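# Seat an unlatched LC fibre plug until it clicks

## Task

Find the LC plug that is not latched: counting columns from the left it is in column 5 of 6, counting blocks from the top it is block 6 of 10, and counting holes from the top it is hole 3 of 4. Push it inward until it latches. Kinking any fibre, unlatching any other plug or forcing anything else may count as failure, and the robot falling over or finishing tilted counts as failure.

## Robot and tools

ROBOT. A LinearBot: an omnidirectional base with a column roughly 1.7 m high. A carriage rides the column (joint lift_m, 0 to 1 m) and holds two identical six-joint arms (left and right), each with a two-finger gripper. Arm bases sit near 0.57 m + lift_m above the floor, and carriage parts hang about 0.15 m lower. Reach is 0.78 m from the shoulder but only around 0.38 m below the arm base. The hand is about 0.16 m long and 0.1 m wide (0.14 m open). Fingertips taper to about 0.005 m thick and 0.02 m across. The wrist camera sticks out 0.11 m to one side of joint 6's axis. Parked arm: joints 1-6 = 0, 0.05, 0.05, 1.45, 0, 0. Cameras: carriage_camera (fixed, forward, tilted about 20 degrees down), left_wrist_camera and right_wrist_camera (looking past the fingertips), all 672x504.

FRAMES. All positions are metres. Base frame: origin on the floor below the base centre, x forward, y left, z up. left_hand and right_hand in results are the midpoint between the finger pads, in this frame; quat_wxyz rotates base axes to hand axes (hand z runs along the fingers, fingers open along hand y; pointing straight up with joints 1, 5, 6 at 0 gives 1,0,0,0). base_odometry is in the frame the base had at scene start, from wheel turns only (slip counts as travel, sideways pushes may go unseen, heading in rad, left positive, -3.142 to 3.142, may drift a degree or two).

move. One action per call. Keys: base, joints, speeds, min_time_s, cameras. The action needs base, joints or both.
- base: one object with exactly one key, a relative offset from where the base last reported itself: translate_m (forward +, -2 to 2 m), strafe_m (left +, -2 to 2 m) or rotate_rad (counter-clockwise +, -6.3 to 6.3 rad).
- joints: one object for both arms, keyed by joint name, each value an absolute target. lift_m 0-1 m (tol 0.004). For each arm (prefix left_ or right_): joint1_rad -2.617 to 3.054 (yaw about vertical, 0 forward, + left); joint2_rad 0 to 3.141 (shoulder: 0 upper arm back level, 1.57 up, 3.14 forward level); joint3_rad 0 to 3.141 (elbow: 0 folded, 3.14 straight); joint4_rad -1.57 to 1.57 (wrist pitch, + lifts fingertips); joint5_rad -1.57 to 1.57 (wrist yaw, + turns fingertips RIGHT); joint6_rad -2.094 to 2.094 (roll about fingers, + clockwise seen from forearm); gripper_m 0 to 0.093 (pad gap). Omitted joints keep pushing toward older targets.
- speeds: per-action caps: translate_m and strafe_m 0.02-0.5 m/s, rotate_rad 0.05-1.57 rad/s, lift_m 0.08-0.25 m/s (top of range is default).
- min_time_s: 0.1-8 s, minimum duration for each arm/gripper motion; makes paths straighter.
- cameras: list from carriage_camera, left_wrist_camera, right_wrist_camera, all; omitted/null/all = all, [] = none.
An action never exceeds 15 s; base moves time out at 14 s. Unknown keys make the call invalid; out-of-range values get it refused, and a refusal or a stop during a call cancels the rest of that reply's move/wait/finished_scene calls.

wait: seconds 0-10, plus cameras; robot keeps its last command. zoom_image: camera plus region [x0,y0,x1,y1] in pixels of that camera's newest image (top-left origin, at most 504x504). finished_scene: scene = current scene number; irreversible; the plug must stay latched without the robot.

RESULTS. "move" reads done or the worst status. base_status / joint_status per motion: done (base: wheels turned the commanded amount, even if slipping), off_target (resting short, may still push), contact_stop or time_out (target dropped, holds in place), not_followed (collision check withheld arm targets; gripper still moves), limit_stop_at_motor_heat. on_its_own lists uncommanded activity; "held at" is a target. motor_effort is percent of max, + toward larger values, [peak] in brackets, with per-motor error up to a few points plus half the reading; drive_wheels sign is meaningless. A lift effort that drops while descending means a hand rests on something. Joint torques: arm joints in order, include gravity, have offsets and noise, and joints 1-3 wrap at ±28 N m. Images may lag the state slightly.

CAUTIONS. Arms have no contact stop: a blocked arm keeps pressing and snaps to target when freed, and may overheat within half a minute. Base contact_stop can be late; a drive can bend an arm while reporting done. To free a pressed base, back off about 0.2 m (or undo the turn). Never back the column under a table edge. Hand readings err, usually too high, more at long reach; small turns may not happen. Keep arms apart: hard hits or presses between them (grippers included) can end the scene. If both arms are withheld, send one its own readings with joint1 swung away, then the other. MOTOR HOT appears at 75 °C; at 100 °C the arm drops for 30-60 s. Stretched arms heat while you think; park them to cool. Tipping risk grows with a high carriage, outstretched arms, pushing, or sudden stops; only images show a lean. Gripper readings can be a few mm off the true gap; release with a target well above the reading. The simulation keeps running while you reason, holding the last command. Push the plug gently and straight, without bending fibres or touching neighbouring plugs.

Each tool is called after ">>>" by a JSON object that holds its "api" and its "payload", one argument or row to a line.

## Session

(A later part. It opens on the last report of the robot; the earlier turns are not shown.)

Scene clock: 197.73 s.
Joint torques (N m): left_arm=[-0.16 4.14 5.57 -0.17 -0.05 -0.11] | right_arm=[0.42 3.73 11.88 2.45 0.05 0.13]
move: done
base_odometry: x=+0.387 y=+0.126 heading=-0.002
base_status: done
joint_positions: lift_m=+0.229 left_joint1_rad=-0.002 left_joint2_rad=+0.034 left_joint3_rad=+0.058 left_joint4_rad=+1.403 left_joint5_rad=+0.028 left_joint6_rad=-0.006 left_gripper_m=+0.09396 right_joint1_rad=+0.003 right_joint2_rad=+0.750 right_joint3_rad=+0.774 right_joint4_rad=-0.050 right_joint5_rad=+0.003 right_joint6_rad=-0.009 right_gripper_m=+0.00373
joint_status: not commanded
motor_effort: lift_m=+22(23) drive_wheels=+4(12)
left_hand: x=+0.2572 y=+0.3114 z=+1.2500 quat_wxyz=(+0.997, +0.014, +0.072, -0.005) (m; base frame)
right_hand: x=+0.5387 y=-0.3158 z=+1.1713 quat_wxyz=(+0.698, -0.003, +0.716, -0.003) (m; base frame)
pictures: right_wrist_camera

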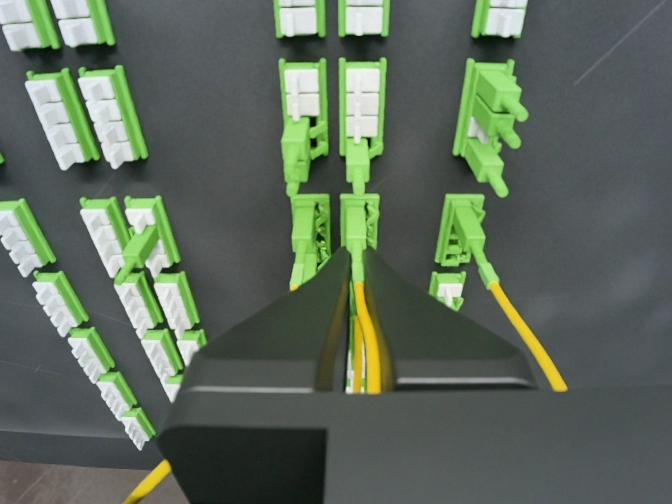

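>>> {"api": "move", "payload": {
  "base": {"translate_m": -0.019},
  "speeds": {"translate_m": 0.03},
  "cameras": []
}}

>>> {"api": "move", "payload": {
  "joints": {"right_gripper_m":0.012},
  "min_time_s": 1,
  "cameras": ["right_wrist_camera"]
}}

>>> {"api": "zoom_image", "payload": {
  "camera": "right_wrist_camera",
  "region": [300, 180, 420, 320]
}}

>>> {"api": "move", "payload": {
  "base": {"translate_m": -0.10},
  "speeds": {"translate_m": 0.1},
  "cameras": []
}}

>>> {"api": "move", "payload": {
  "joints": {"right_gripper_m":0.0,"right_joint6_rad":-1.57},
  "min_time_s": 2,
  "base": {"strafe_m": 0.02},
  "cameras": ["right_wrist_camera"]
}}

>>> {"api": "zoom_image", "payload": {
  "camera": "right_wrist_camera",
  "region": [330, 130, 430, 230]
}}

Scene clock: 214.50 s.
Joint torques (N m): left_arm=[-0.05 4.23 5.5 -0.15 -0.03 -0.11] | right_arm=[0.4 -2.06 12 1.7 0.03 0.13]
move: done
base_odometry: x=+0.368 y=+0.126 heading=-0.001
base_status: done
joint_positions: lift_m=+0.229 left_joint1_rad=-0.002 left_joint2_rad=+0.034 left_joint3_rad=+0.058 left_joint4_rad=+1.403 left_joint5_rad=+0.028 left_joint6_rad=-0.006 left_gripper_m=+0.09396 right_joint1_rad=+0.003 right_joint2_rad=+0.808 right_joint3_rad=+0.774 right_joint4_rad=+0.029 right_joint5_rad=+0.003 right_joint6_rad=-0.009 right_gripper_m=+0.00369
joint_status: not commanded
motor_effort: lift_m=+23(23) drive_wheels=-6(8)
left_hand: x=+0.2572 y=+0.3114 z=+1.2500 quat_wxyz=(+0.997, +0.014, +0.072, -0.005) (m; base frame)
right_hand: x=+0.5529 y=-0.3157 z=+1.1731 quat_wxyz=(+0.705, -0.003, +0.709, -0.003) (m; base frame)
pictures: none
No camera images: "cameras" was empty.

Scene clock: 215.80 s.
Joint torques (N m): left_arm=[-0.17 4.18 5.61 -0.11 -0.03 -0.14] | right_arm=[0.42 -2.04 12 1.74 0.04 0.13]
move: done
base_odometry: x=+0.368 y=+0.126 heading=-0.002
base_status: not commanded
joint_positions: lift_m=+0.229 left_joint1_rad=-0.002 left_joint2_rad=+0.034 left_joint3_rad=+0.058 left_joint4_rad=+1.403 left_joint5_rad=+0.028 left_joint6_rad=-0.006 left_gripper_m=+0.09396 right_joint1_rad=+0.003 right_joint2_rad=+0.808 right_joint3_rad=+0.774 right_joint4_rad=+0.026 right_joint5_rad=+0.003 right_joint6_rad=-0.009 right_gripper_m=+0.01194
joint_status: all done
motor_effort: lift_m=+23(23) drive_wheels=-3(5)
left_hand: x=+0.2572 y=+0.3114 z=+1.2500 quat_wxyz=(+0.997, +0.014, +0.072, -0.005) (m; base frame)
right_hand: x=+0.5529 y=-0.3157 z=+1.1723 quat_wxyz=(+0.704, -0.003, +0.710, -0.003) (m; base frame)
pictures: right_wrist_camera

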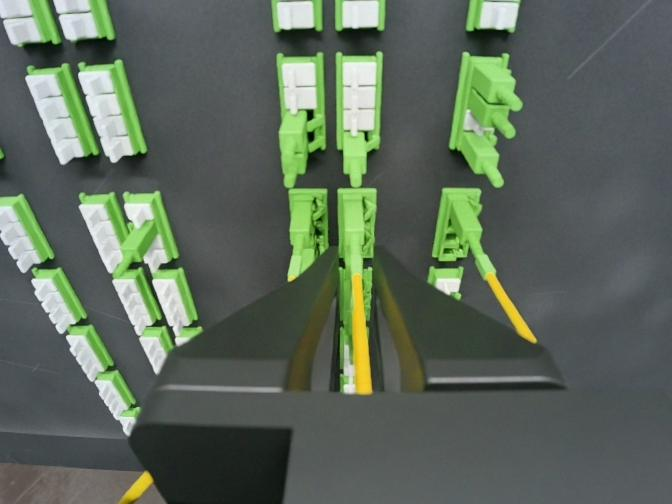

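Scaled by 3.600 from the camera's 672x504 image, which has a finer 960x720 frame.

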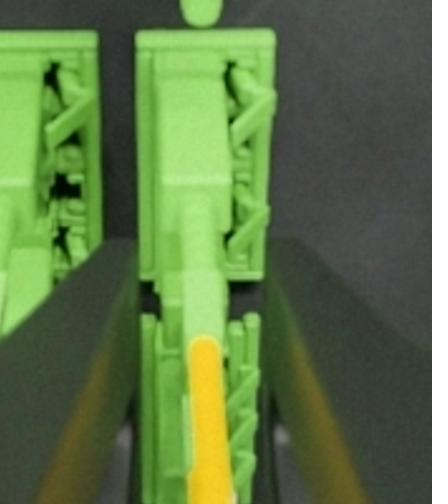

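Scene clock: 217.50 s.
Joint torques (N m): left_arm=[-0.08 4.18 5.57 -0.15 -0.04 -0.14] | right_arm=[0.42 -1.89 11.99 1.75 0.03 0.13]
move: done
base_odometry: x=+0.268 y=+0.126 heading=-0.002
base_status: done
joint_positions: lift_m=+0.229 left_joint1_rad=-0.002 left_joint2_rad=+0.034 left_joint3_rad=+0.058 left_joint4_rad=+1.403 left_joint5_rad=+0.028 left_joint6_rad=-0.006 left_gripper_m=+0.09396 right_joint1_rad=+0.003 right_joint2_rad=+0.807 right_joint3_rad=+0.774 right_joint4_rad=+0.024 right_joint5_rad=+0.003 right_joint6_rad=-0.009 right_gripper_m=+0.01194
joint_status: not commanded
motor_effort: lift_m=+23(23) drive_wheels=-2(12)
left_hand: x=+0.2573 y=+0.3114 z=+1.2500 quat_wxyz=(+0.997, +0.014, +0.072, -0.005) (m; base frame)
right_hand: x=+0.5525 y=-0.3157 z=+1.1724 quat_wxyz=(+0.704, -0.003, +0.710, -0.003) (m; base frame)
pictures: none
No camera images: "cameras" was empty.

Scene clock: 219.97 s.
Joint torques (N m): left_arm=[-0.09 4.26 5.6 -0.13 -0.03 -0.12] | right_arm=[0.28 -1.89 11.99 1.75 0.03 0.01]
move: done
base_odometry: x=+0.268 y=+0.146 heading=-0.002
base_status: done
joint_positions: lift_m=+0.229 left_joint1_rad=-0.002 left_joint2_rad=+0.034 left_joint3_rad=+0.058 left_joint4_rad=+1.403 left_joint5_rad=+0.028 left_joint6_rad=-0.006 left_gripper_m=+0.09396 right_joint1_rad=+0.005 right_joint2_rad=+0.807 right_joint3_rad=+0.774 right_joint4_rad=+0.023 right_joint5_rad=+0.004 right_joint6_rad=-1.557 right_gripper_m=+0.00048
joint_status: all done
motor_effort: lift_m=+22(23) drive_wheels=+2(9)
left_hand: x=+0.2573 y=+0.3114 z=+1.2500 quat_wxyz=(+0.997, +0.014, +0.072, -0.005) (m; base frame)
right_hand: x=+0.5525 y=-0.3153 z=+1.1722 quat_wxyz=(+0.501, -0.499, +0.505, -0.494) (m; base frame)
pictures: right_wrist_camera

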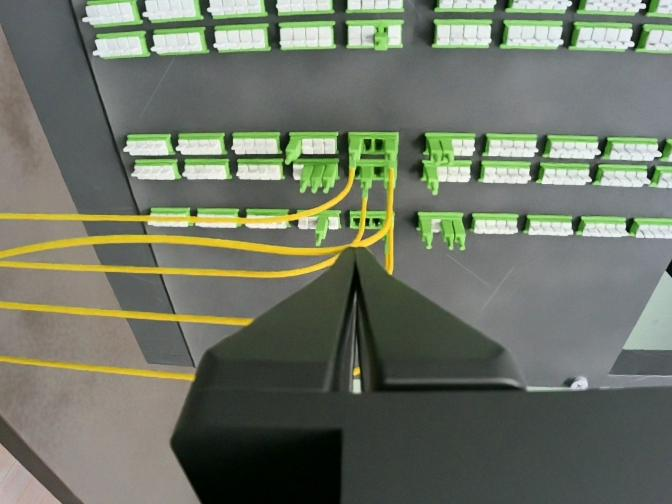

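Scaled by 5.040 from the camera's 672x504 image, which has a finer 960x720 frame.

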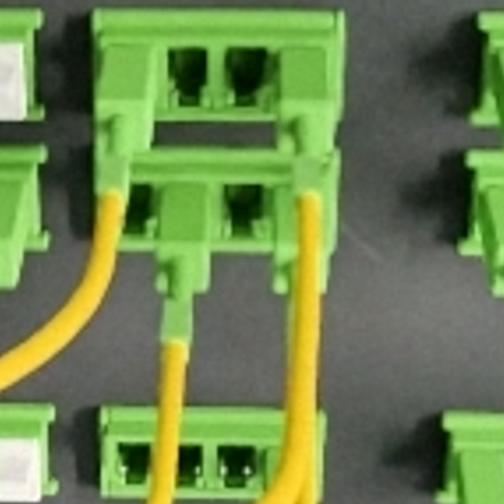

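>>> {"api": "move", "payload": {
  "cameras": ["right_wrist_camera"]
}}

>>> {"api": "zoom_image", "payload": {
  "camera": "right_wrist_camera",
  "region": [335, 150, 405, 220]
}}

Scene clock: 237.53 s.
Joint torques (N m): left_arm=[-0.12 4.15 5.59 -0.14 -0.02 -0.11] | right_arm=[0.27 -1.88 11.97 1.75 0.03 0.02]
base_odometry: x=+0.268 y=+0.146 heading=-0.002
base_status: done
joint_positions: lift_m=+0.229 left_joint1_rad=-0.002 left_joint2_rad=+0.034 left_joint3_rad=+0.058 left_joint4_rad=+1.403 left_joint5_rad=+0.028 left_joint6_rad=-0.006 left_gripper_m=+0.09396 right_joint1_rad=+0.005 right_joint2_rad=+0.807 right_joint3_rad=+0.774 right_joint4_rad=+0.023 right_joint5_rad=+0.004 right_joint6_rad=-1.559 right_gripper_m=+0.00047
joint_status: all done
motor_effort: lift_m=+23(23) drive_wheels=+2(9)
left_hand: x=+0.2573 y=+0.3114 z=+1.2500 quat_wxyz=(+0.997, +0.014, +0.072, -0.005) (m; base frame)
right_hand: x=+0.5525 y=-0.3153 z=+1.1722 quat_wxyz=(+0.501, -0.500, +0.505, -0.494) (m; base frame)
pictures: right_wrist_camera

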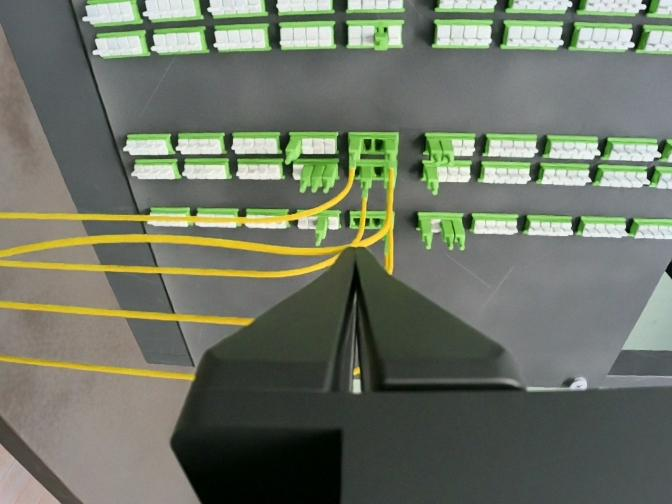

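Scaled by 7.200 from the camera's 672x504 image, which has a finer 960x720 frame.

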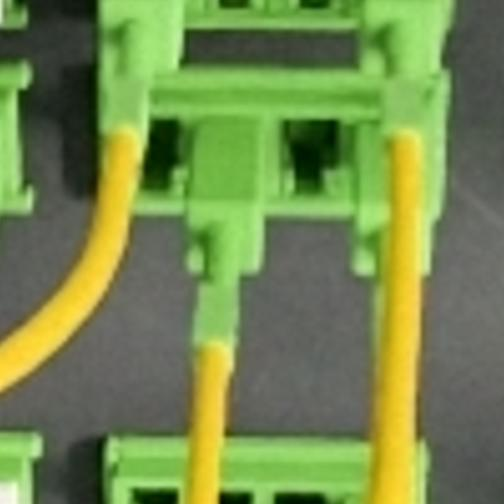

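>>> {"api": "move", "payload": {
  "base": {"translate_m": -0.2},
  "speeds": {"translate_m": 0.15},
  "cameras": ["right_wrist_camera","carriage_camera"]
}}

>>> {"api": "zoom_image", "payload": {
  "camera": "right_wrist_camera",
  "region": [280, 120, 420, 240]
}}

Scene clock: 247.83 s.
Joint torques (N m): left_arm=[-0.14 4.25 5.53 -0.12 -0.05 -0.11] | right_arm=[0.27 -1.91 11.99 1.75 0.02 0.02]
move: done
base_odometry: x=+0.068 y=+0.146 heading=-0.002
base_status: done
joint_positions: lift_m=+0.229 left_joint1_rad=-0.002 left_joint2_rad=+0.034 left_joint3_rad=+0.058 left_joint4_rad=+1.402 left_joint5_rad=+0.028 left_joint6_rad=-0.006 left_gripper_m=+0.09396 right_joint1_rad=+0.005 right_joint2_rad=+0.807 right_joint3_rad=+0.774 right_joint4_rad=+0.023 right_joint5_rad=+0.004 right_joint6_rad=-1.559 right_gripper_m=+0.00047
joint_status: not commanded
motor_effort: lift_m=+23(23) drive_wheels=-2(11)
left_hand: x=+0.2574 y=+0.3114 z=+1.2500 quat_wxyz=(+0.997, +0.014, +0.072, -0.005) (m; base frame)
right_hand: x=+0.5525 y=-0.3153 z=+1.1722 quat_wxyz=(+0.501, -0.500, +0.505, -0.494) (m; base frame)
pictures: carriage_camera, right_wrist_camera

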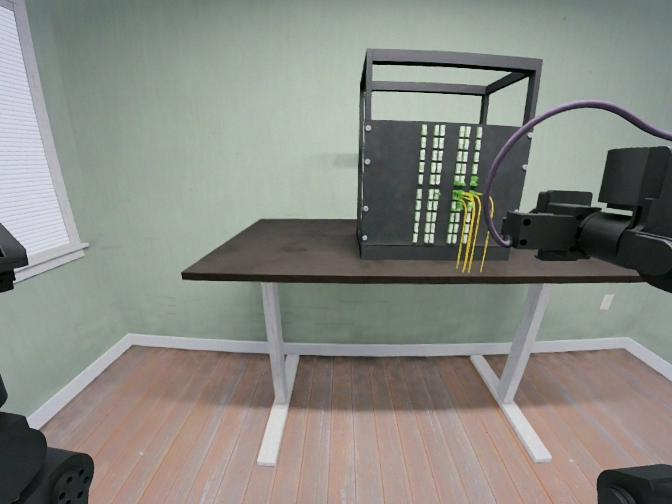

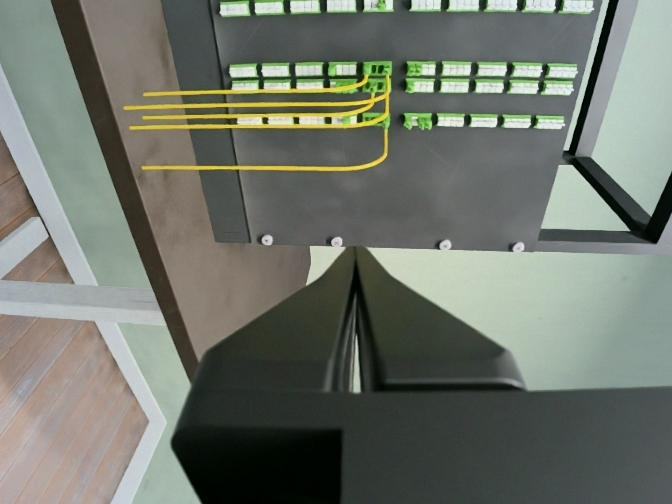

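Scaled by 3.600 from the camera's 672x504 image, which has a finer 960x720 frame.

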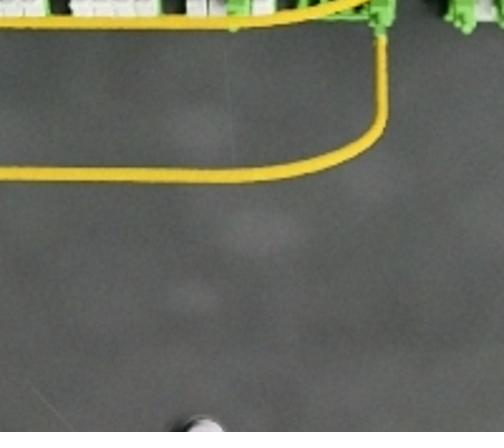

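>>> {"api": "finished_scene", "payload": {
  "scene": 2
}}

The scene is finished: the task was done.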